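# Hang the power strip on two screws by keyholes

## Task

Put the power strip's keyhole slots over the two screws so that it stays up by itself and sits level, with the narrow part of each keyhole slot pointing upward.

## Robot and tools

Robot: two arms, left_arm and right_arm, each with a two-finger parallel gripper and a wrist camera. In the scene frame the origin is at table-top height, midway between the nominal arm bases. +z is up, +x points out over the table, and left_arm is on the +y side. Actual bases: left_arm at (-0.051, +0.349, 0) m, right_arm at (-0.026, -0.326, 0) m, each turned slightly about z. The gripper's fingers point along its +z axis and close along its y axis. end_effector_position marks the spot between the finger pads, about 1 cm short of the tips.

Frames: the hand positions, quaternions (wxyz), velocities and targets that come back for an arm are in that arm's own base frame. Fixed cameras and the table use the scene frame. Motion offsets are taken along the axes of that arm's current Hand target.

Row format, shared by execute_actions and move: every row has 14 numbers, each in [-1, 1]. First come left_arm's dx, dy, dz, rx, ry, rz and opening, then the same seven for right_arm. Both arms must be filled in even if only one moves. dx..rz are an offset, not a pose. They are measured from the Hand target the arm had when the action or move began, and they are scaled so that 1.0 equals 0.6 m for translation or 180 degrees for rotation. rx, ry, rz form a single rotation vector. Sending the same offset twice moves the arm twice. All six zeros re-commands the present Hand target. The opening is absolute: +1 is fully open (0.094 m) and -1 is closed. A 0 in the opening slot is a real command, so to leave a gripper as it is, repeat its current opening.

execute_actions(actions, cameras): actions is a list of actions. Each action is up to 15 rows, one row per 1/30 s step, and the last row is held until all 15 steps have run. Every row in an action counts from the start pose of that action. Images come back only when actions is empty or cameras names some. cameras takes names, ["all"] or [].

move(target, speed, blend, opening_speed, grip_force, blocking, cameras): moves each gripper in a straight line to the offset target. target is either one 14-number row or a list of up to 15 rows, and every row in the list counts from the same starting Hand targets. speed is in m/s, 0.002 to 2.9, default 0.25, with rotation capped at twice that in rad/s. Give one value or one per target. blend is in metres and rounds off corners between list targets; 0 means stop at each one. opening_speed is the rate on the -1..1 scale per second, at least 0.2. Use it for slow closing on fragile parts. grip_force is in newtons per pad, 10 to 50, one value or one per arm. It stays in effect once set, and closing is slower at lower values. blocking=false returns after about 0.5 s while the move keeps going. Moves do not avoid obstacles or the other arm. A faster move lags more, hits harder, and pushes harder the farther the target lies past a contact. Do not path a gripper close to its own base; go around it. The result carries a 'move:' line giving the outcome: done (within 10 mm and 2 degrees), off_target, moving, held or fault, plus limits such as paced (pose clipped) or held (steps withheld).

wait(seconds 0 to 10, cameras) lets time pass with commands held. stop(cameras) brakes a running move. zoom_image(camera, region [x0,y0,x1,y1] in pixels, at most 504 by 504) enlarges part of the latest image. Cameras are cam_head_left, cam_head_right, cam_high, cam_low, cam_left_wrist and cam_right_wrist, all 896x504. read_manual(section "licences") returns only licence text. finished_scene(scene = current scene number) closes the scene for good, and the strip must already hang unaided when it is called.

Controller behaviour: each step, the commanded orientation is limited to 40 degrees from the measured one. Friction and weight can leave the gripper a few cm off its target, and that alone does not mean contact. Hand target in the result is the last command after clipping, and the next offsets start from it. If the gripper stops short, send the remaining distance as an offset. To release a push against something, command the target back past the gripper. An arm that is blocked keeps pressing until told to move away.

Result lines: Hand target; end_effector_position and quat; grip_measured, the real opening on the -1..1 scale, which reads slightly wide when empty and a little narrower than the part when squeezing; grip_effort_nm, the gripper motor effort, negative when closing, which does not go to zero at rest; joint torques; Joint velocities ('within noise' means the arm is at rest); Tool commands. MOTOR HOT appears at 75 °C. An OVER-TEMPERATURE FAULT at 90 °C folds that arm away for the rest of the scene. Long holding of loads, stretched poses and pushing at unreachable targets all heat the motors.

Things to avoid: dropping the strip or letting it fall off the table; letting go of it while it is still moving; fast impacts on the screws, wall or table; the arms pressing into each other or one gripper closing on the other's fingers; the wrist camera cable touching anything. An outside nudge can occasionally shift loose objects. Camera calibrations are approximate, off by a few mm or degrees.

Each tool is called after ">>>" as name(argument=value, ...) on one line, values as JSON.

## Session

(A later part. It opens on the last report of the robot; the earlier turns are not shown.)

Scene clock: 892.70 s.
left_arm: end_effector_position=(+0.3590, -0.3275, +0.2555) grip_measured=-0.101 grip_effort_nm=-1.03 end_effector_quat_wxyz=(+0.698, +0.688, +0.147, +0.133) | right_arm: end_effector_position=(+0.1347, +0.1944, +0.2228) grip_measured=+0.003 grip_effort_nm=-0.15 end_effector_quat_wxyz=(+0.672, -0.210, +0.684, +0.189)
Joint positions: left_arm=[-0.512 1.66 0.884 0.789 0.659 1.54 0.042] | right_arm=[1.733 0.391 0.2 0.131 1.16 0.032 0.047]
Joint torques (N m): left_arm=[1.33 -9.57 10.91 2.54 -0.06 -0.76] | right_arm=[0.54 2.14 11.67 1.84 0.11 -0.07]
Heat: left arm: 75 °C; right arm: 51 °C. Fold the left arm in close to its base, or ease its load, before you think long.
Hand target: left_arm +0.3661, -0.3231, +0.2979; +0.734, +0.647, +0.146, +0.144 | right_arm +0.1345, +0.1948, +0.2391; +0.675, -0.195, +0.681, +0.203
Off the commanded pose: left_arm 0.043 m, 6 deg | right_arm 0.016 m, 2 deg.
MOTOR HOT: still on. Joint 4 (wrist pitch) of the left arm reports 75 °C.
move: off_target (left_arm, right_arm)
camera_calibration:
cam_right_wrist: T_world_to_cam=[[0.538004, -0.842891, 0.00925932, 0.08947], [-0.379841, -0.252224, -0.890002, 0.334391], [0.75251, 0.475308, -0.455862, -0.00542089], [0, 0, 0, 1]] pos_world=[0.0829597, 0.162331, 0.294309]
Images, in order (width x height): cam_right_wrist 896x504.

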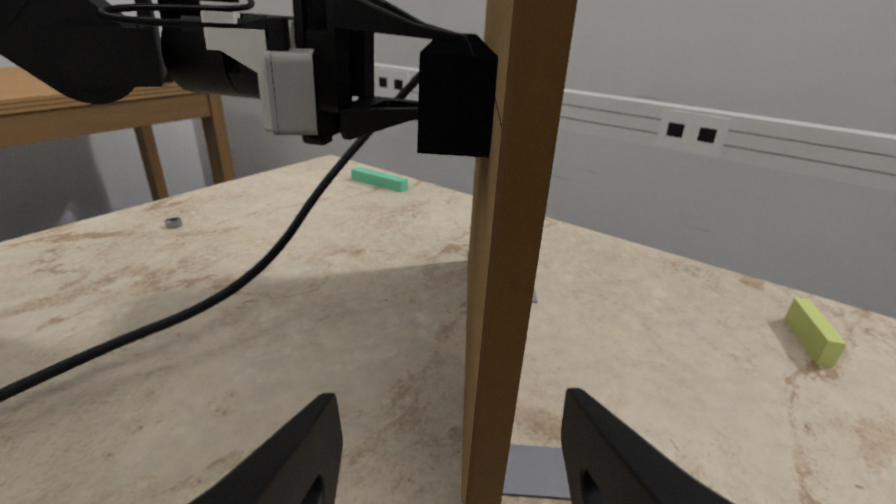

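>>> move(target=[[-0.008,0,-0.02,0,0,-0.003,-0.35,0,0,0,0,0,0,0],[-0.008,0,0.012,0,0,-0.003,-0.35,0,0,0,0,0,0,0]], speed=0.05, cameras=["cam_right_wrist"])

>>> zoom_image(camera="cam_right_wrist", region=[370, 0, 530, 200])

>>> move(target=[[0.016,0,-0.032,0,0,0,-0.35,0,0,0,0,0,0,0],[0.016,0,0,0,0,0,-0.35,0,0,0,0,0,0,0]], speed=0.05, cameras=["cam_right_wrist"])

>>> zoom_image(camera="cam_right_wrist", region=[370, 0, 530, 200])

Scene clock: 900.30 s.
left_arm: end_effector_position=(+0.3592, -0.3279, +0.2549) grip_measured=-0.101 grip_effort_nm=-1.03 end_effector_quat_wxyz=(+0.698, +0.688, +0.152, +0.132) | right_arm: end_effector_position=(+0.1347, +0.1944, +0.2228) grip_measured=+0.003 grip_effort_nm=-0.15 end_effector_quat_wxyz=(+0.672, -0.210, +0.684, +0.189)
Joint positions: left_arm=[-0.515 1.66 0.883 0.788 0.652 1.533 0.042] | right_arm=[1.733 0.391 0.2 0.131 1.16 0.032 0.047]
Joint torques (N m): left_arm=[-0.61 -9.1 11.92 2.49 -0.21 -0.78] | right_arm=[0.34 2.14 11.69 1.8 0.13 -0.05]
Heat: left arm: 76 °C; right arm: 51 °C. Fold the left arm in close to its base, or ease its load, before you think long.
Hand target: left_arm +0.3646, -0.3315, +0.2989; +0.735, +0.647, +0.149, +0.141 | right_arm +0.1345, +0.1948, +0.2391; +0.675, -0.195, +0.681, +0.203
Off the commanded pose: left_arm 0.044 m, 6 deg | right_arm 0.016 m, 2 deg.
MOTOR HOT: still on. Joint 4 (wrist pitch) of the left arm reports 76 °C.
move: off_target (left_arm, right_arm)
camera_calibration:
cam_right_wrist: T_world_to_cam=[[0.538004, -0.842891, 0.00925932, 0.08947], [-0.379841, -0.252224, -0.890002, 0.334391], [0.75251, 0.475308, -0.455862, -0.00542089], [0, 0, 0, 1]] pos_world=[0.0829597, 0.162331, 0.294309]
Images, in order (width x height): cam_right_wrist 896x504.

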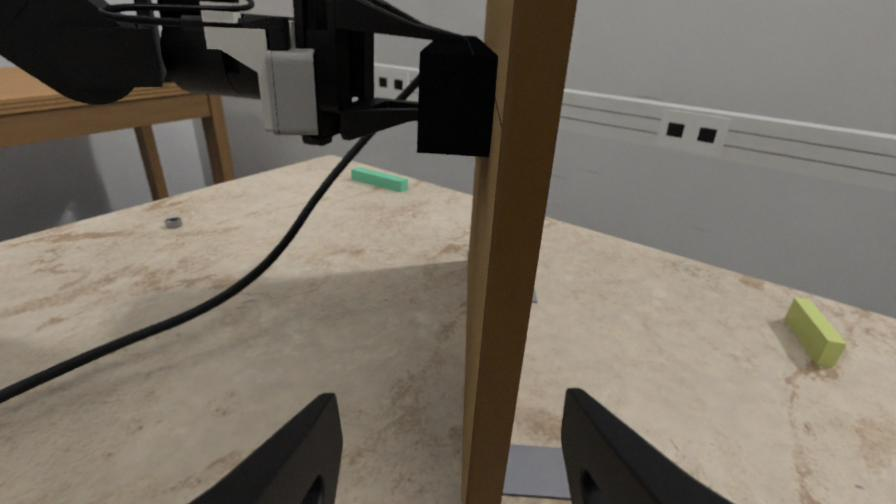

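Scaled by 2.520 from the camera's 896x504 image, which has a finer 1280x720 frame.

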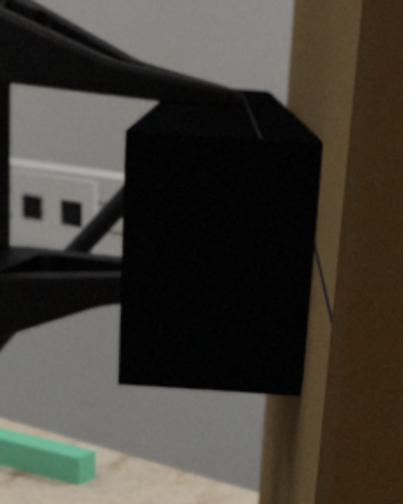

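Scene clock: 901.70 s.
left_arm: end_effector_position=(+0.3596, -0.3281, +0.2548) grip_measured=-0.101 grip_effort_nm=-1.03 end_effector_quat_wxyz=(+0.698, +0.688, +0.148, +0.128) | right_arm: end_effector_position=(+0.1347, +0.1944, +0.2228) grip_measured=+0.003 grip_effort_nm=-0.15 end_effector_quat_wxyz=(+0.672, -0.210, +0.684, +0.189)
Joint positions: left_arm=[-0.51 1.666 0.89 0.787 0.667 1.533 0.042] | right_arm=[1.733 0.391 0.2 0.131 1.16 0.032 0.047]
Joint torques (N m): left_arm=[1.14 -8.01 13.04 2.51 -0.15 -0.79] | right_arm=[0.47 2.11 11.6 1.86 0.12 -0.12]
Heat: left arm: 77 °C; right arm: 51 °C. Fold the left arm in close to its base, or ease its load, before you think long.
Hand target: left_arm +0.3734, -0.3276, +0.2986; +0.735, +0.647, +0.149, +0.141 | right_arm +0.1345, +0.1948, +0.2391; +0.675, -0.195, +0.681, +0.203
Off the commanded pose: left_arm 0.046 m, 6 deg | right_arm 0.016 m, 2 deg.
MOTOR HOT: still on. Joint 4 (wrist pitch) of the left arm reports 77 °C.
move: off_target (left_arm, right_arm)
camera_calibration:
cam_right_wrist: T_world_to_cam=[[0.538004, -0.842891, 0.00925932, 0.08947], [-0.379841, -0.252224, -0.890002, 0.334391], [0.75251, 0.475308, -0.455862, -0.00542089], [0, 0, 0, 1]] pos_world=[0.0829597, 0.162331, 0.294309]
Images, in order (width x height): cam_right_wrist 896x504.

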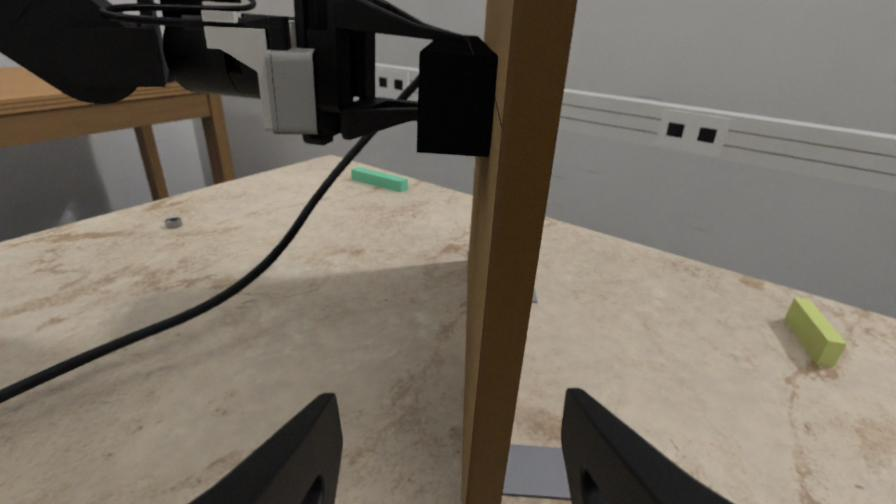

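Scaled by 2.520 from the camera's 896x504 image, which has a finer 1280x720 frame.

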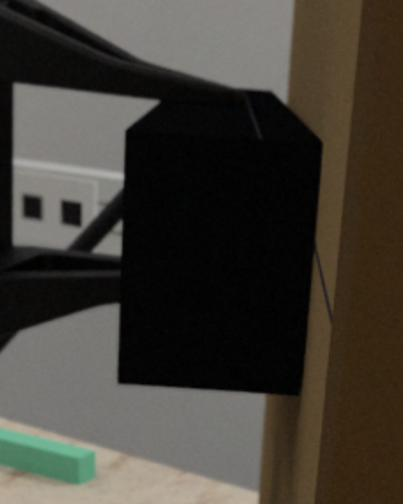

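>>> move(target=[[0,-0.006,-0.032,0,0,0.008,-0.35,0,0,0,0,0,0,0],[0,-0.01,0,0,0,0.012,-0.35,0,0,0,0,0,0,0]], speed=0.05, cameras=["cam_right_wrist"])

>>> zoom_image(camera="cam_right_wrist", region=[370, 0, 530, 200])

>>> move(target=[[0,-0.006,-0.032,0,0,0.008,-0.35,0,0,0,0,0,0,0],[0,-0.008,0,0,0,0.01,-0.35,0,0,0,0,0,0,0]], speed=0.05, cameras=["cam_right_wrist"])

>>> zoom_image(camera="cam_right_wrist", region=[370, 0, 530, 200])

Scene clock: 907.90 s.
left_arm: end_effector_position=(+0.3597, -0.3281, +0.2548) grip_measured=-0.101 grip_effort_nm=-1.03 end_effector_quat_wxyz=(+0.701, +0.687, +0.144, +0.128) | right_arm: end_effector_position=(+0.1347, +0.1944, +0.2228) grip_measured=+0.003 grip_effort_nm=-0.15 end_effector_quat_wxyz=(+0.672, -0.210, +0.684, +0.189)
Joint positions: left_arm=[-0.508 1.672 0.89 0.8 0.676 1.533 0.042] | right_arm=[1.733 0.391 0.2 0.131 1.16 0.032 0.047]
Joint torques (N m): left_arm=[0.65 -7.31 11.99 2.66 -0.28 -0.47] | right_arm=[0.47 2.06 11.66 1.85 0.12 -0.09]
Heat: left arm: 78 °C; right arm: 51 °C. Fold the left arm in close to its base, or ease its load, before you think long.
Hand target: left_arm +0.3735, -0.3284, +0.2926; +0.732, +0.649, +0.137, +0.155 | right_arm +0.1345, +0.1948, +0.2391; +0.675, -0.195, +0.681, +0.203
Off the commanded pose: left_arm 0.040 m, 6 deg | right_arm 0.016 m, 2 deg.
MOTOR HOT: still on. Joint 4 (wrist pitch) of the left arm reports 78 °C.
move: off_target (left_arm, right_arm)
camera_calibration:
cam_right_wrist: T_world_to_cam=[[0.538004, -0.842891, 0.00925932, 0.08947], [-0.379841, -0.252224, -0.890002, 0.334391], [0.75251, 0.475308, -0.455862, -0.00542089], [0, 0, 0, 1]] pos_world=[0.0829597, 0.162331, 0.294309]
Images, in order (width x height): cam_right_wrist 896x504.

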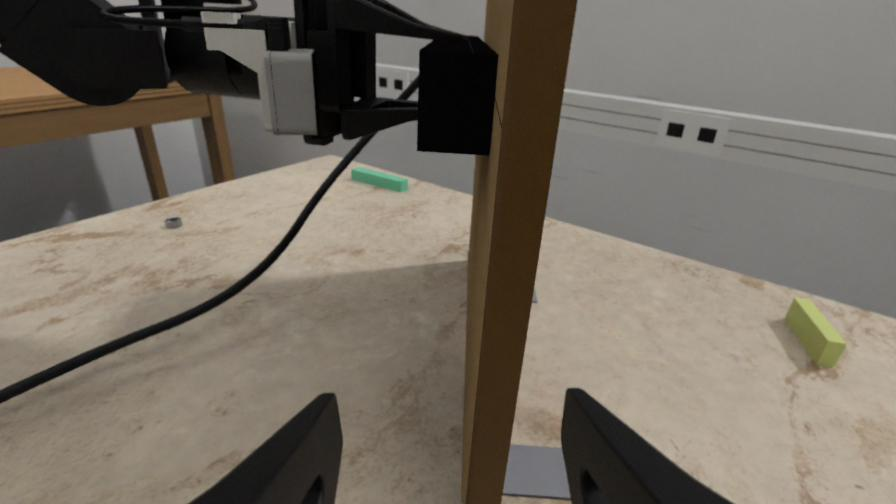

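Scaled by 2.520 from the camera's 896x504 image, which has a finer 1280x720 frame.

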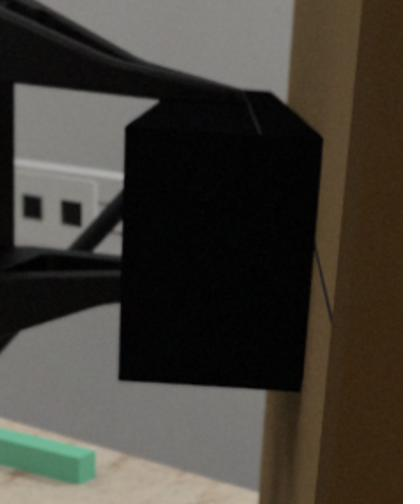

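Scene clock: 909.27 s.
left_arm: end_effector_position=(+0.3597, -0.3282, +0.2546) grip_measured=-0.101 grip_effort_nm=-1.03 end_effector_quat_wxyz=(+0.705, +0.683, +0.142, +0.130) | right_arm: end_effector_position=(+0.1347, +0.1944, +0.2228) grip_measured=+0.003 grip_effort_nm=-0.15 end_effector_quat_wxyz=(+0.672, -0.210, +0.684, +0.189)
Joint positions: left_arm=[-0.508 1.681 0.883 0.832 0.676 1.527 0.042] | right_arm=[1.733 0.391 0.2 0.131 1.16 0.032 0.047]
Joint torques (N m): left_arm=[0.43 -6.94 11.84 2.56 -0.33 -0.14] | right_arm=[0.53 2.17 11.59 1.85 0.15 -0.06]
Heat: left arm: 78 °C; right arm: 51 °C. Fold the left arm in close to its base, or ease its load, before you think long.
Hand target: left_arm +0.3736, -0.3290, +0.2879; +0.729, +0.651, +0.127, +0.166 | right_arm +0.1345, +0.1948, +0.2391; +0.675, -0.195, +0.681, +0.203
Off the commanded pose: left_arm 0.036 m, 6 deg | right_arm 0.016 m, 2 deg.
MOTOR HOT: still on. Joint 4 (wrist pitch) of the left arm reports 78 °C.
move: off_target (left_arm, right_arm)
camera_calibration:
cam_right_wrist: T_world_to_cam=[[0.538004, -0.842891, 0.00925932, 0.08947], [-0.379841, -0.252224, -0.890002, 0.334391], [0.75251, 0.475308, -0.455862, -0.00542089], [0, 0, 0, 1]] pos_world=[0.0829597, 0.162331, 0.294309]
Images, in order (width x height): cam_right_wrist 896x504.

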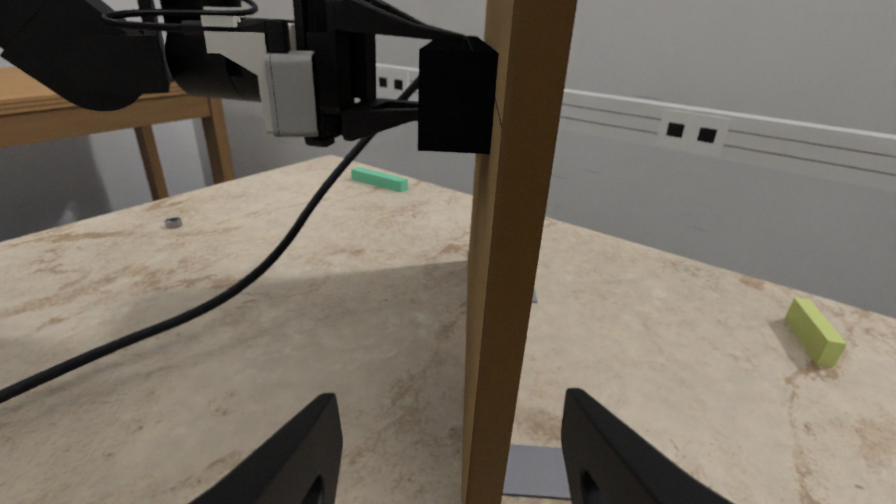

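Scaled by 2.520 from the camera's 896x504 image, which has a finer 1280x720 frame.

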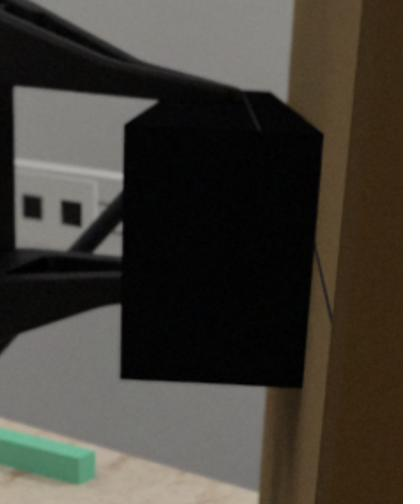

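>>> move(target=[0,0,-0.06,0,0,0,-0.35,0,0,0,0,0,0,0], speed=0.06, cameras=["cam_right_wrist","cam_head_left"])

>>> zoom_image(camera="cam_right_wrist", region=[370, 0, 530, 200])

>>> zoom_image(camera="cam_head_left", region=[350, 170, 470, 280])

Scene clock: 914.63 s.
left_arm: end_effector_position=(+0.3588, -0.3260, +0.2534) grip_measured=-0.101 grip_effort_nm=-1.03 end_effector_quat_wxyz=(+0.708, +0.679, +0.145, +0.130) | right_arm: end_effector_position=(+0.1347, +0.1944, +0.2228) grip_measured=+0.003 grip_effort_nm=-0.15 end_effector_quat_wxyz=(+0.672, -0.210, +0.684, +0.189)
Joint positions: left_arm=[-0.506 1.681 0.865 0.862 0.672 1.513 0.042] | right_arm=[1.733 0.391 0.2 0.131 1.16 0.032 0.047]
Joint torques (N m): left_arm=[5.97 -13.34 4.55 2.56 0.29 -0.03] | right_arm=[0.51 2.07 11.56 1.84 0.11 -0.06]
Heat: left arm: 78 °C; right arm: 51 °C. Fold the left arm in close to its base, or ease its load, before you think long.
Hand target: left_arm +0.3592, -0.2962, +0.2835; +0.729, +0.652, +0.127, +0.166 | right_arm +0.1345, +0.1948, +0.2391; +0.675, -0.195, +0.681, +0.203
Off the commanded pose: left_arm 0.042 m, 6 deg | right_arm 0.016 m, 2 deg.
MOTOR HOT: still on. Joint 4 (wrist pitch) of the left arm reports 78 °C.
move: off_target (left_arm, right_arm)
camera_calibration:
cam_right_wrist: T_world_to_cam=[[0.538004, -0.842891, 0.00925932, 0.08947], [-0.379841, -0.252224, -0.890002, 0.334391], [0.75251, 0.475308, -0.455862, -0.00542089], [0, 0, 0, 1]] pos_world=[0.0829597, 0.162331, 0.294309]
Images, in order (width x height): cam_head_left 896x504, cam_right_wrist 896x504.

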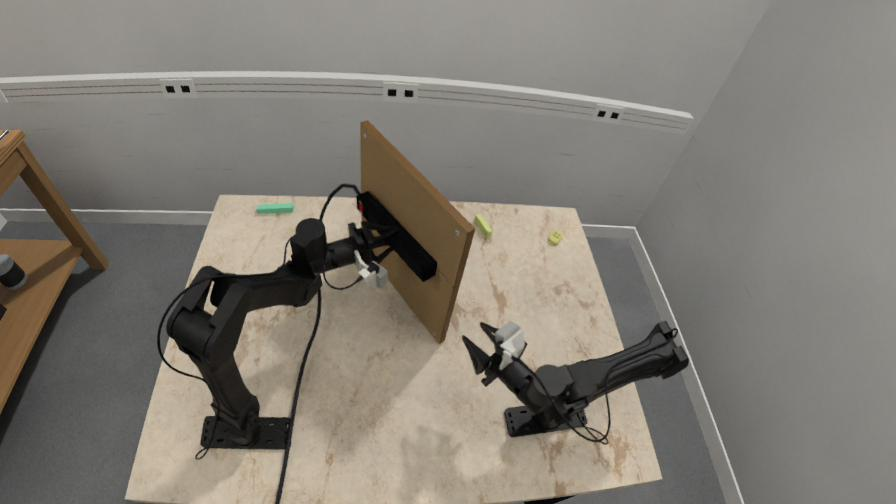

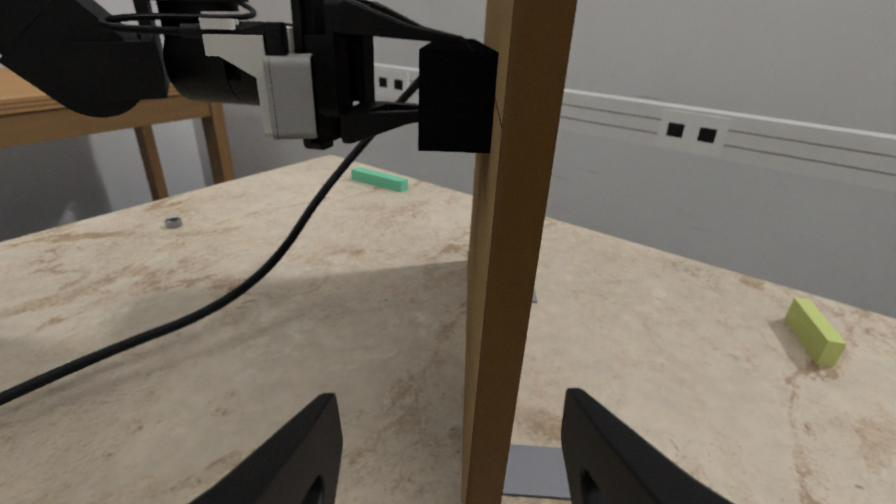

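Scaled by 2.520 from the camera's 896x504 image, which has a finer 1280x720 frame.

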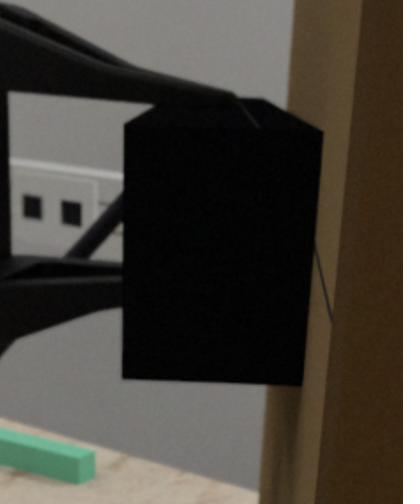

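Scaled by 4.200 from the camera's 896x504 image, which has a finer 1280x720 frame.

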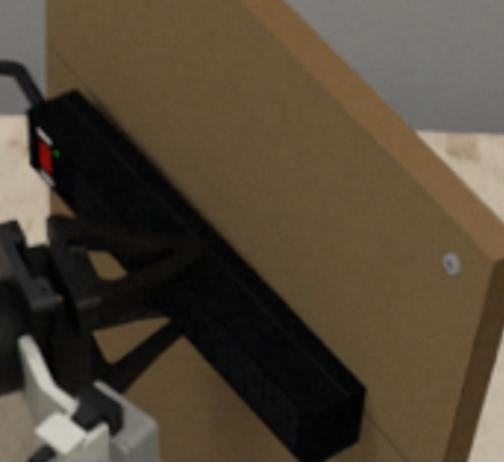

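>>> move(target=[[0,0.008,0.035,0,0,0.015,-0.35,0,0,0,0,0,0,0],[0,0.01,0.05,0,0,0.015,-0.35,0,0,0,0,0,0,0]], speed=0.06, cameras=["cam_right_wrist"])

>>> zoom_image(camera="cam_right_wrist", region=[370, 0, 530, 200])

>>> move(target=[[0,0.005,-0.03,0,0,0.012,-0.35,0,0,0,0,0,0,0],[0,0.005,0,0,0,0.012,-0.35,0,0,0,0,0,0,0]], speed=0.06, cameras=["cam_right_wrist"])

>>> zoom_image(camera="cam_right_wrist", region=[370, 0, 530, 200])

Scene clock: 920.90 s.
left_arm: end_effector_position=(+0.3595, -0.3276, +0.2536) grip_measured=-0.101 grip_effort_nm=-1.03 end_effector_quat_wxyz=(+0.705, +0.682, +0.144, +0.131) | right_arm: end_effector_position=(+0.1347, +0.1944, +0.2228) grip_measured=+0.003 grip_effort_nm=-0.15 end_effector_quat_wxyz=(+0.672, -0.210, +0.684, +0.189)
Joint positions: left_arm=[-0.508 1.681 0.876 0.841 0.672 1.524 0.042] | right_arm=[1.733 0.391 0.2 0.131 1.16 0.032 0.047]
Joint torques (N m): left_arm=[1.43 -9.42 11.58 2.28 -0.2 0.32] | right_arm=[0.38 2.02 11.51 1.85 0.14 -0.08]
Heat: left arm: 77 °C; right arm: 51 °C. Fold the left arm in close to its base, or ease its load, before you think long.
Hand target: left_arm +0.3708, -0.3229, +0.2931; +0.725, +0.654, +0.111, +0.183 | right_arm +0.1345, +0.1948, +0.2391; +0.675, -0.195, +0.681, +0.203
Off the commanded pose: left_arm 0.041 m, 8 deg | right_arm 0.016 m, 2 deg.
MOTOR HOT: still on. Joint 4 (wrist pitch) of the left arm reports 77 °C.
move: off_target (left_arm, right_arm)
camera_calibration:
cam_right_wrist: T_world_to_cam=[[0.538004, -0.842891, 0.00925932, 0.08947], [-0.379841, -0.252224, -0.890002, 0.334391], [0.75251, 0.475308, -0.455862, -0.00542089], [0, 0, 0, 1]] pos_world=[0.0829597, 0.162331, 0.294309]
Images, in order (width x height): cam_right_wrist 896x504.

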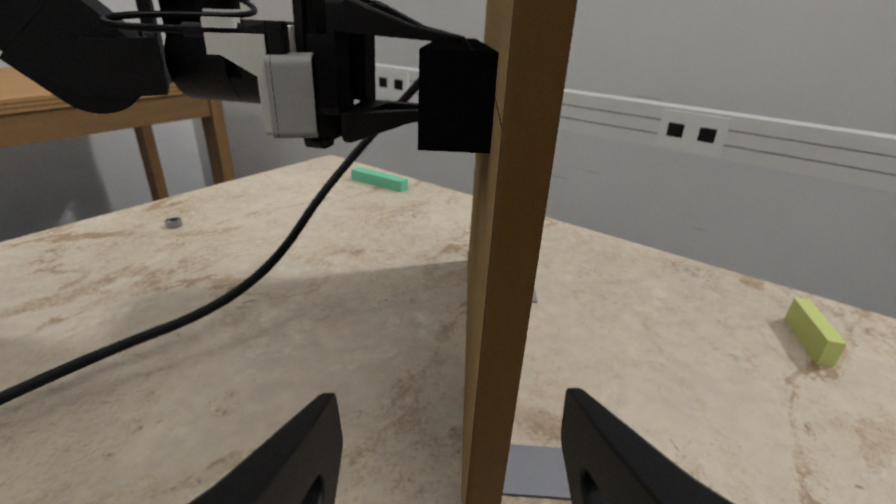

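Scaled by 2.520 from the camera's 896x504 image, which has a finer 1280x720 frame.

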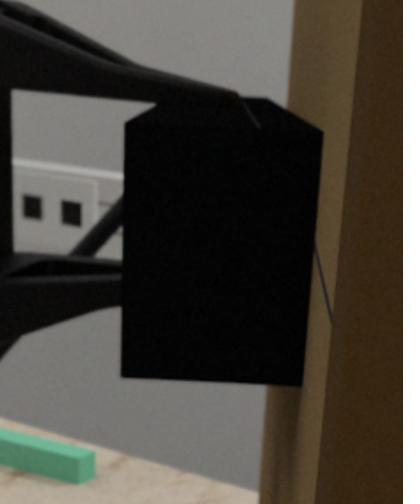

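Scene clock: 922.37 s.
left_arm: end_effector_position=(+0.3597, -0.3276, +0.2551) grip_measured=-0.101 grip_effort_nm=-1.03 end_effector_quat_wxyz=(+0.700, +0.687, +0.132, +0.143) | right_arm: end_effector_position=(+0.1347, +0.1944, +0.2228) grip_measured=+0.003 grip_effort_nm=-0.15 end_effector_quat_wxyz=(+0.672, -0.210, +0.684, +0.189)
Joint positions: left_arm=[-0.509 1.674 0.883 0.819 0.67 1.565 0.042] | right_arm=[1.733 0.391 0.2 0.131 1.16 0.032 0.047]
Joint torques (N m): left_arm=[1.44 -9.47 11.44 2.38 -0.19 0.27] | right_arm=[0.44 2.14 11.55 1.84 0.15 -0.06]
Heat: left arm: 77 °C; right arm: 51 °C. Fold the left arm in close to its base, or ease its load, before you think long.
Hand target: left_arm +0.3704, -0.3227, +0.2961; +0.722, +0.656, +0.099, +0.197 | right_arm +0.1345, +0.1948, +0.2391; +0.675, -0.195, +0.681, +0.203
Off the commanded pose: left_arm 0.043 m, 8 deg | right_arm 0.016 m, 2 deg.
MOTOR HOT: still on. Joint 4 (wrist pitch) of the left arm reports 77 °C.
move: off_target (left_arm, right_arm)
camera_calibration:
cam_right_wrist: T_world_to_cam=[[0.538004, -0.842891, 0.00925932, 0.08947], [-0.379841, -0.252224, -0.890002, 0.334391], [0.75251, 0.475308, -0.455862, -0.00542089], [0, 0, 0, 1]] pos_world=[0.0829597, 0.162331, 0.294309]
Images, in order (width x height): cam_right_wrist 896x504.

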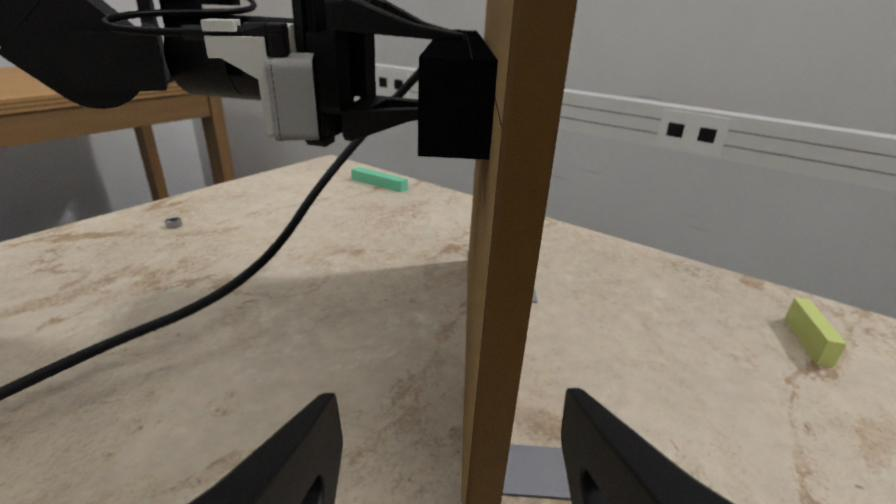

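Scaled by 2.520 from the camera's 896x504 image, which has a finer 1280x720 frame.

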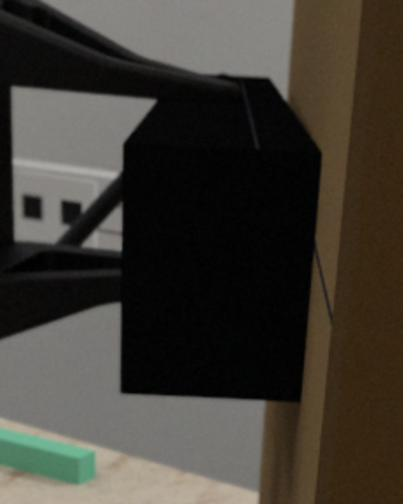

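>>> move(target=[[0,0.012,-0.03,0.01,0,-0.006,-0.35,0,0,0,0,0,0,0],[0,0.024,-0.03,0.02,0,-0.012,-0.35,0,0,0,0,0,0,0]], speed=0.04, cameras=["cam_right_wrist"])

>>> zoom_image(camera="cam_right_wrist", region=[370, 0, 530, 200])

>>> move(target=[0,0.01,0.015,0,0,-0.008,-0.35,0,0,0,0,0,0,0], speed=0.04, cameras=["cam_right_wrist"])

>>> zoom_image(camera="cam_right_wrist", region=[370, 0, 530, 200])

Scene clock: 927.90 s.
left_arm: end_effector_position=(+0.3601, -0.3270, +0.2559) grip_measured=-0.101 grip_effort_nm=-1.03 end_effector_quat_wxyz=(+0.682, +0.704, +0.142, +0.137) | right_arm: end_effector_position=(+0.1347, +0.1944, +0.2228) grip_measured=+0.003 grip_effort_nm=-0.15 end_effector_quat_wxyz=(+0.672, -0.210, +0.684, +0.189)
Joint positions: left_arm=[-0.509 1.64 0.916 0.684 0.665 1.595 0.042] | right_arm=[1.733 0.391 0.2 0.131 1.16 0.032 0.047]
Joint torques (N m): left_arm=[4.01 -15.65 9.72 1.81 0.15 0.11] | right_arm=[0.39 2.1 11.66 1.85 0.13 -0.09]
Heat: left arm: 76 °C; right arm: 51 °C. Fold the left arm in close to its base, or ease its load, before you think long.
Hand target: left_arm +0.3610, -0.3054, +0.3083; +0.704, +0.677, +0.117, +0.180 | right_arm +0.1345, +0.1948, +0.2391; +0.675, -0.195, +0.681, +0.203
Off the commanded pose: left_arm 0.057 m, 7 deg | right_arm 0.016 m, 2 deg.
MOTOR HOT: still on. Joint 4 (wrist pitch) of the left arm reports 76 °C.
move: off_target (left_arm, right_arm)
camera_calibration:
cam_right_wrist: T_world_to_cam=[[0.538004, -0.842891, 0.00925932, 0.08947], [-0.379841, -0.252224, -0.890002, 0.334391], [0.75251, 0.475308, -0.455862, -0.00542089], [0, 0, 0, 1]] pos_world=[0.0829597, 0.162331, 0.294309]
Images, in order (width x height): cam_right_wrist 896x504.

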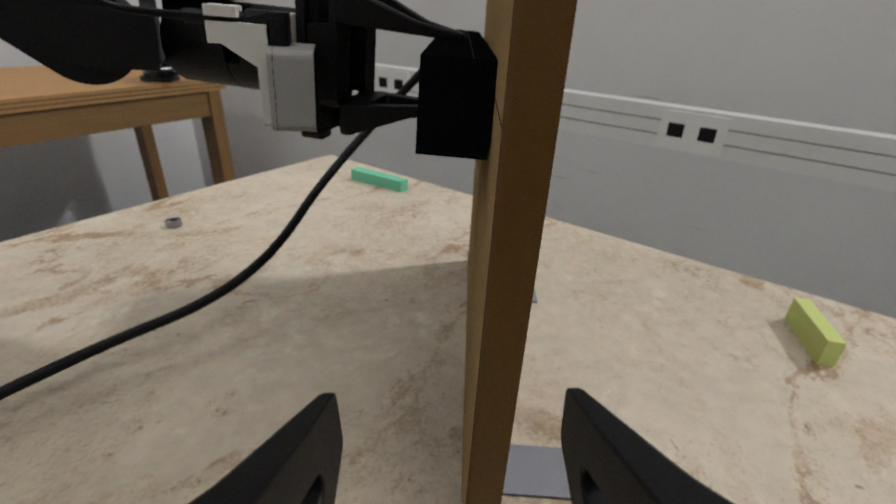

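Scaled by 2.520 from the camera's 896x504 image, which has a finer 1280x720 frame.

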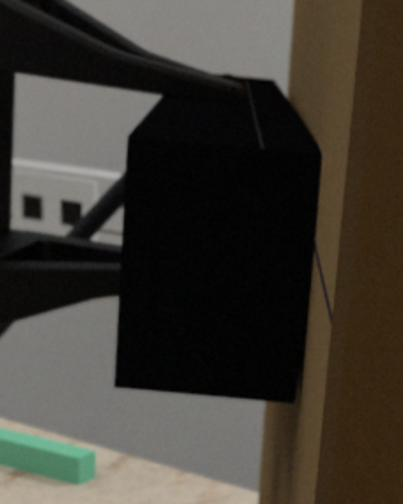

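Scene clock: 928.67 s.
left_arm: end_effector_position=(+0.3604, -0.3274, +0.2561) grip_measured=-0.101 grip_effort_nm=-1.03 end_effector_quat_wxyz=(+0.679, +0.707, +0.145, +0.134) | right_arm: end_effector_position=(+0.1347, +0.1944, +0.2228) grip_measured=+0.003 grip_effort_nm=-0.15 end_effector_quat_wxyz=(+0.672, -0.210, +0.684, +0.189)
Joint positions: left_arm=[-0.509 1.637 0.925 0.659 0.665 1.596 0.042] | right_arm=[1.733 0.391 0.2 0.131 1.16 0.032 0.047]
Joint torques (N m): left_arm=[2.67 -14.69 12.03 1.8 0.01 -0.14] | right_arm=[0.44 2.26 11.59 1.83 0.11 -0.09]
Heat: left arm: 75 °C; right arm: 51 °C. Fold the left arm in close to its base, or ease its load, before you think long.
Hand target: left_arm +0.3642, -0.3134, +0.3147; +0.706, +0.675, +0.126, +0.171 | right_arm +0.1345, +0.1948, +0.2391; +0.675, -0.195, +0.681, +0.203
Off the commanded pose: left_arm 0.060 m, 7 deg | right_arm 0.016 m, 2 deg.
MOTOR HOT: still on. Joint 4 (wrist pitch) of the left arm reports 75 °C.
move: off_target (left_arm, right_arm)
camera_calibration:
cam_right_wrist: T_world_to_cam=[[0.538004, -0.842891, 0.00925932, 0.08947], [-0.379841, -0.252224, -0.890002, 0.334391], [0.75251, 0.475308, -0.455862, -0.00542089], [0, 0, 0, 1]] pos_world=[0.0829597, 0.162331, 0.294309]
Images, in order (width x height): cam_right_wrist 896x504.

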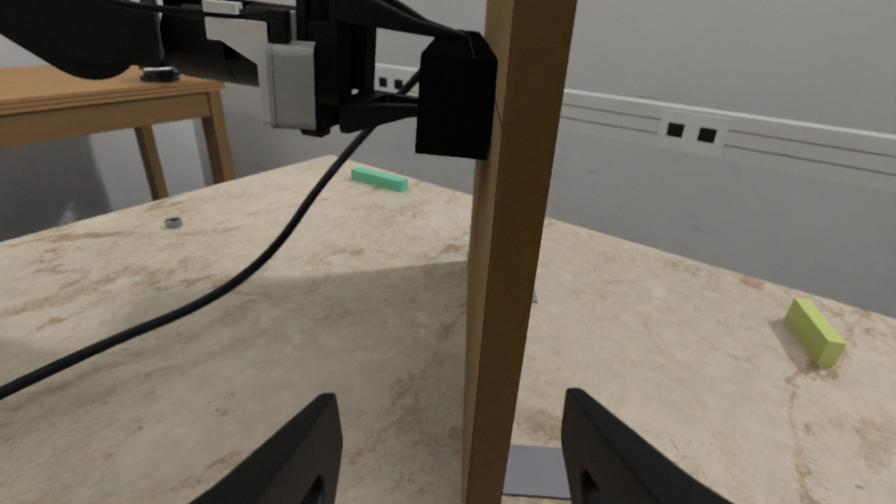

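Scaled by 2.520 from the camera's 896x504 image, which has a finer 1280x720 frame.

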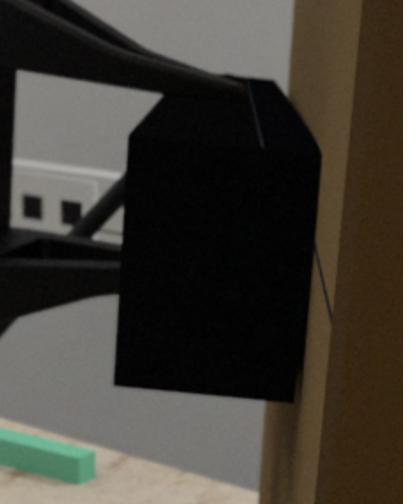

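>>> move(target=[[0,0.01,-0.025,-0.025,0,-0.004,-0.35,0,0,0,0,0,0,0],[0,0.01,0,-0.035,0,-0.004,-0.35,0,0,0,0,0,0,0]], speed=0.05, cameras=["cam_right_wrist"])

>>> zoom_image(camera="cam_right_wrist", region=[370, 0, 530, 200])

Scene clock: 935.07 s.
left_arm: end_effector_position=(+0.3598, -0.3274, +0.2579) grip_measured=-0.101 grip_effort_nm=-1.03 end_effector_quat_wxyz=(+0.688, +0.698, +0.146, +0.137) | right_arm: end_effector_position=(+0.1347, +0.1944, +0.2228) grip_measured=+0.003 grip_effort_nm=-0.15 end_effector_quat_wxyz=(+0.672, -0.210, +0.684, +0.189)
Joint positions: left_arm=[-0.512 1.643 0.908 0.715 0.657 1.573 0.042] | right_arm=[1.733 0.391 0.2 0.131 1.16 0.032 0.047]
Joint torques (N m): left_arm=[3.04 -11.85 9.07 3.38 0.12 -0.71] | right_arm=[0.53 2.22 11.63 1.82 0.11 -0.12]
Heat: left arm: 74 °C; right arm: 52 °C. Fold the left arm in close to its base, or ease its load, before you think long.
Hand target: left_arm +0.3637, -0.3134, +0.3205; +0.744, +0.634, +0.121, +0.173 | right_arm +0.1345, +0.1948, +0.2391; +0.675, -0.195, +0.681, +0.203
Off the commanded pose: left_arm 0.064 m, 11 deg | right_arm 0.016 m, 2 deg.
MOTOR HOT: still on. Joint 4 (wrist pitch) of the left arm reports 74 °C.
move: off_target (left_arm, right_arm)
camera_calibration:
cam_right_wrist: T_world_to_cam=[[0.538004, -0.842891, 0.00925932, 0.08947], [-0.379841, -0.252224, -0.890002, 0.334391], [0.75251, 0.475308, -0.455862, -0.00542089], [0, 0, 0, 1]] pos_world=[0.0829597, 0.162331, 0.294309]
Images, in order (width x height): cam_right_wrist 896x504.

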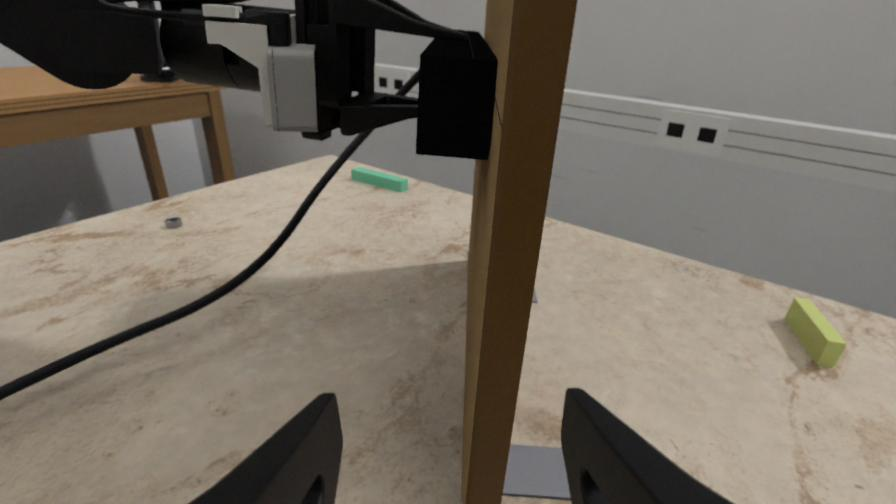

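Scaled by 2.520 from the camera's 896x504 image, which has a finer 1280x720 frame.

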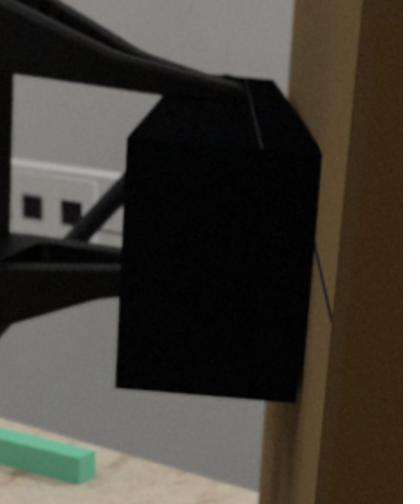

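>>> move(target=[[0,0.004,-0.03,0,0,-0.01,-0.35,0,0,0,0,0,0,0],[0,0.006,-0.01,0,0,-0.02,-0.35,0,0,0,0,0,0,0]], speed=0.05, cameras=["cam_right_wrist"])

>>> zoom_image(camera="cam_right_wrist", region=[370, 0, 530, 200])

>>> move(target=[[0,0,-0.02,0,0,-0.008,-0.35,0,0,0,0,0,0,0],[0,0,0.01,0,0,-0.008,-0.35,0,0,0,0,0,0,0]], speed=0.05, cameras=["cam_right_wrist"])

>>> zoom_image(camera="cam_right_wrist", region=[370, 0, 530, 200])

Scene clock: 940.53 s.
left_arm: end_effector_position=(+0.3593, -0.3264, +0.2575) grip_measured=-0.101 grip_effort_nm=-1.03 end_effector_quat_wxyz=(+0.692, +0.693, +0.150, +0.137) | right_arm: end_effector_position=(+0.1347, +0.1944, +0.2228) grip_measured=+0.003 grip_effort_nm=-0.15 end_effector_quat_wxyz=(+0.672, -0.210, +0.684, +0.189)
Joint positions: left_arm=[-0.513 1.643 0.893 0.743 0.649 1.558 0.042] | right_arm=[1.733 0.391 0.2 0.131 1.16 0.032 0.047]
Joint torques (N m): left_arm=[4.19 -13.46 9.73 2.94 0.32 -1.11] | right_arm=[0.39 2.13 11.62 1.82 0.13 -0.07]
Heat: left arm: 78 °C; right arm: 52 °C. Fold the left arm in close to its base, or ease its load, before you think long.
Hand target: left_arm +0.3609, -0.3075, +0.3232; +0.749, +0.630, +0.140, +0.150 | right_arm +0.1345, +0.1948, +0.2391; +0.675, -0.195, +0.681, +0.203
Off the commanded pose: left_arm 0.068 m, 10 deg | right_arm 0.016 m, 2 deg.
MOTOR HOT: still on. Joint 4 (wrist pitch) of the left arm reports 78 °C.
move: off_target (left_arm, right_arm)
camera_calibration:
cam_right_wrist: T_world_to_cam=[[0.538004, -0.842891, 0.00925932, 0.08947], [-0.379841, -0.252224, -0.890002, 0.334391], [0.75251, 0.475308, -0.455862, -0.00542089], [0, 0, 0, 1]] pos_world=[0.0829597, 0.162331, 0.294309]
Images, in order (width x height): cam_right_wrist 896x504.

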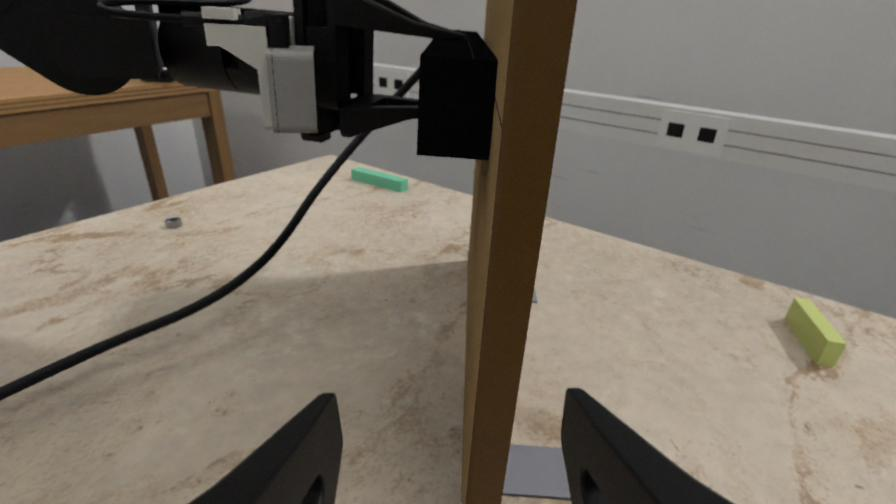

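Scaled by 2.520 from the camera's 896x504 image, which has a finer 1280x720 frame.

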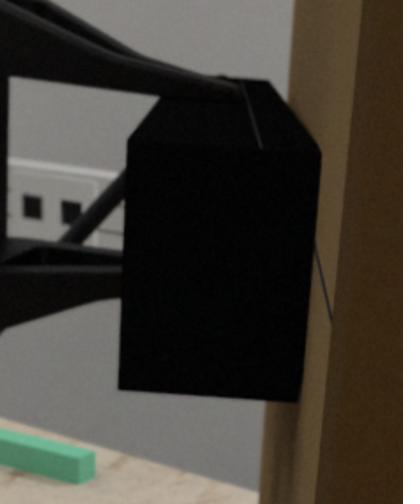

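Scene clock: 941.80 s.
left_arm: end_effector_position=(+0.3593, -0.3267, +0.2571) grip_measured=-0.101 grip_effort_nm=-1.03 end_effector_quat_wxyz=(+0.691, +0.693, +0.152, +0.136) | right_arm: end_effector_position=(+0.1347, +0.1944, +0.2228) grip_measured=+0.003 grip_effort_nm=-0.15 end_effector_quat_wxyz=(+0.672, -0.210, +0.684, +0.189)
Joint positions: left_arm=[-0.514 1.643 0.893 0.741 0.646 1.554 0.042] | right_arm=[1.733 0.391 0.2 0.131 1.16 0.032 0.047]
Joint torques (N m): left_arm=[3.48 -12.57 11.22 2.87 0.29 -1.27] | right_arm=[0.38 2.17 11.58 1.83 0.14 -0.08]
Heat: left arm: 79 °C; right arm: 52 °C. Fold the left arm in close to its base, or ease its load, before you think long.
Hand target: left_arm +0.3633, -0.3129, +0.3241; +0.750, +0.629, +0.148, +0.141 | right_arm +0.1345, +0.1948, +0.2391; +0.675, -0.195, +0.681, +0.203
Off the commanded pose: left_arm 0.069 m, 10 deg | right_arm 0.016 m, 2 deg.
MOTOR HOT: still on. Joint 4 (wrist pitch) of the left arm reports 79 °C.
move: off_target (left_arm, right_arm)
camera_calibration:
cam_right_wrist: T_world_to_cam=[[0.538004, -0.842891, 0.00925932, 0.08947], [-0.379841, -0.252224, -0.890002, 0.334391], [0.75251, 0.475308, -0.455862, -0.00542089], [0, 0, 0, 1]] pos_world=[0.0829597, 0.162331, 0.294309]
Images, in order (width x height): cam_right_wrist 896x504.

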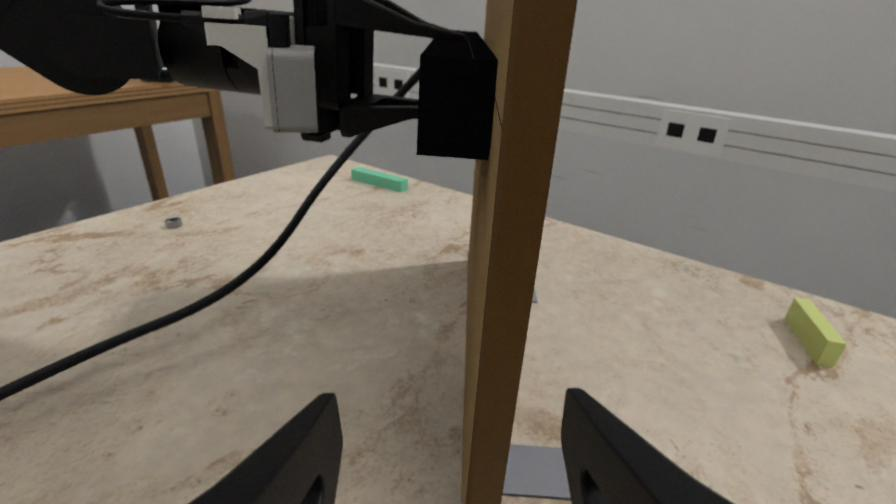

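Scaled by 2.520 from the camera's 896x504 image, which has a finer 1280x720 frame.

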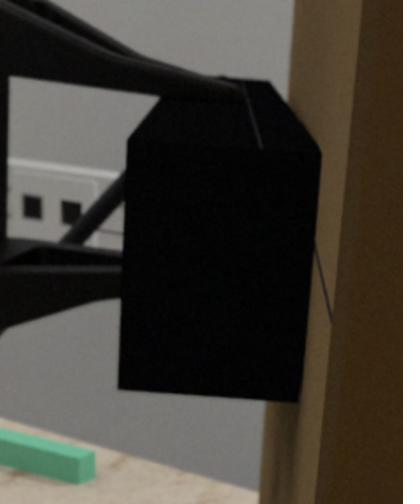

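>>> move(target=[[0,-0.006,-0.03,0.015,0,-0.01,-0.35,0,0,0,0,0,0,0],[0,-0.006,-0.03,0.015,0,-0.022,-0.35,0,0,0,0,0,0,0],[0,-0.006,0.005,0.015,0,-0.022,-0.35,0,0,0,0,0,0,0]], speed=0.05, cameras=["cam_right_wrist"])

>>> zoom_image(camera="cam_right_wrist", region=[370, 0, 530, 200])

>>> move(target=[[0,0,-0.03,0,0,-0.012,-0.35,0,0,0,0,0,0,0],[0,0,0.005,0,0,-0.012,-0.35,0,0,0,0,0,0,0]], speed=0.05, cameras=["cam_right_wrist"])

>>> zoom_image(camera="cam_right_wrist", region=[370, 0, 530, 200])

Scene clock: 946.93 s.
left_arm: end_effector_position=(+0.3595, -0.3277, +0.2561) grip_measured=-0.101 grip_effort_nm=-1.03 end_effector_quat_wxyz=(+0.688, +0.698, +0.156, +0.127) | right_arm: end_effector_position=(+0.1347, +0.1944, +0.2228) grip_measured=+0.003 grip_effort_nm=-0.15 end_effector_quat_wxyz=(+0.672, -0.210, +0.684, +0.189)
Joint positions: left_arm=[-0.513 1.643 0.907 0.708 0.656 1.551 0.042] | right_arm=[1.733 0.391 0.2 0.131 1.16 0.032 0.047]
Joint torques (N m): left_arm=[3.1 -13.14 12.77 2.28 0.25 -1.56] | right_arm=[0.47 2.21 11.56 1.86 0.13 -0.08]
Heat: left arm: 79 °C; right arm: 52 °C. Fold the left arm in close to its base, or ease its load, before you think long.
Hand target: left_arm +0.3646, -0.3162, +0.3211; +0.740, +0.641, +0.173, +0.111 | right_arm +0.1345, +0.1948, +0.2391; +0.675, -0.195, +0.681, +0.203
Off the commanded pose: left_arm 0.066 m, 9 deg | right_arm 0.016 m, 2 deg.
MOTOR HOT: still on. Joint 4 (wrist pitch) of the left arm reports 79 °C.
move: off_target (left_arm, right_arm)
camera_calibration:
cam_right_wrist: T_world_to_cam=[[0.538004, -0.842891, 0.00925932, 0.08947], [-0.379841, -0.252224, -0.890002, 0.334391], [0.75251, 0.475308, -0.455862, -0.00542089], [0, 0, 0, 1]] pos_world=[0.0829597, 0.162331, 0.294309]
Images, in order (width x height): cam_right_wrist 896x504.

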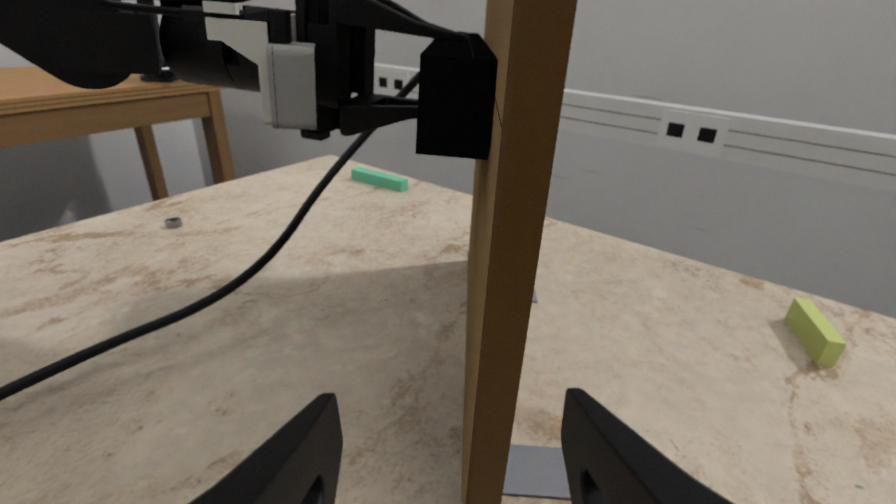

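Scaled by 2.520 from the camera's 896x504 image, which has a finer 1280x720 frame.

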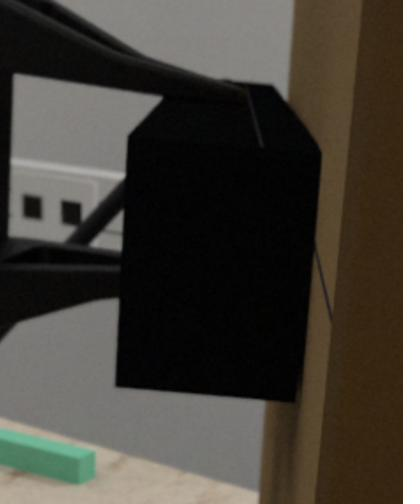

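Scene clock: 948.33 s.
left_arm: end_effector_position=(+0.3596, -0.3276, +0.2561) grip_measured=-0.101 grip_effort_nm=-1.03 end_effector_quat_wxyz=(+0.687, +0.699, +0.156, +0.123) | right_arm: end_effector_position=(+0.1347, +0.1944, +0.2228) grip_measured=+0.003 grip_effort_nm=-0.15 end_effector_quat_wxyz=(+0.672, -0.210, +0.684, +0.189)
Joint positions: left_arm=[-0.511 1.643 0.912 0.699 0.662 1.548 0.042] | right_arm=[1.733 0.391 0.2 0.131 1.16 0.032 0.047]
Joint torques (N m): left_arm=[2.54 -12.68 13.29 2.29 0.18 -1.83] | right_arm=[0.39 2.13 11.58 1.87 0.12 -0.06]
Heat: left arm: 78 °C; right arm: 52 °C. Fold the left arm in close to its base, or ease its load, before you think long.
Hand target: left_arm +0.3658, -0.3190, +0.3213; +0.742, +0.637, +0.185, +0.097 | right_arm +0.1345, +0.1948, +0.2391; +0.675, -0.195, +0.681, +0.203
Off the commanded pose: left_arm 0.066 m, 10 deg | right_arm 0.016 m, 2 deg.
MOTOR HOT: still on. Joint 4 (wrist pitch) of the left arm reports 78 °C.
move: off_target (left_arm, right_arm)
camera_calibration:
cam_right_wrist: T_world_to_cam=[[0.538004, -0.842891, 0.00925932, 0.08947], [-0.379841, -0.252224, -0.890002, 0.334391], [0.75251, 0.475308, -0.455862, -0.00542089], [0, 0, 0, 1]] pos_world=[0.0829597, 0.162331, 0.294309]
Images, in order (width x height): cam_right_wrist 896x504.

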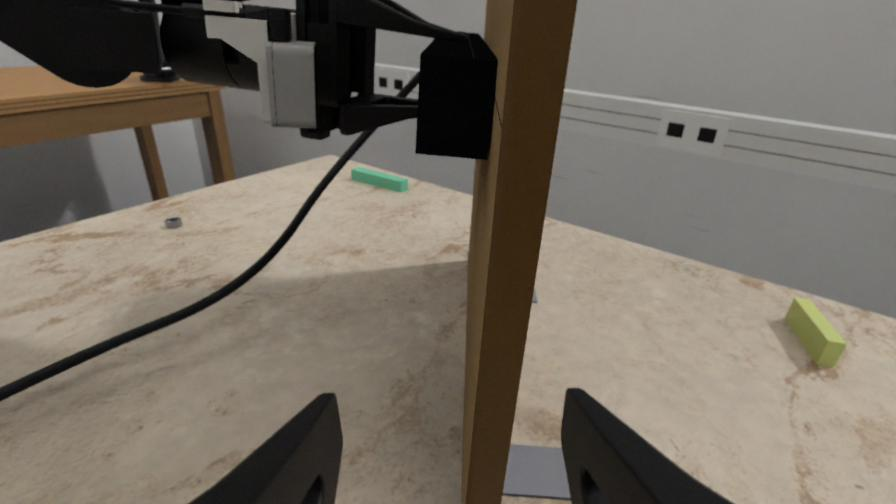

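Scaled by 2.520 from the camera's 896x504 image, which has a finer 1280x720 frame.

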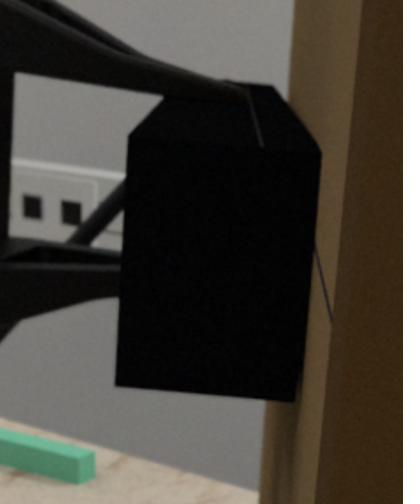

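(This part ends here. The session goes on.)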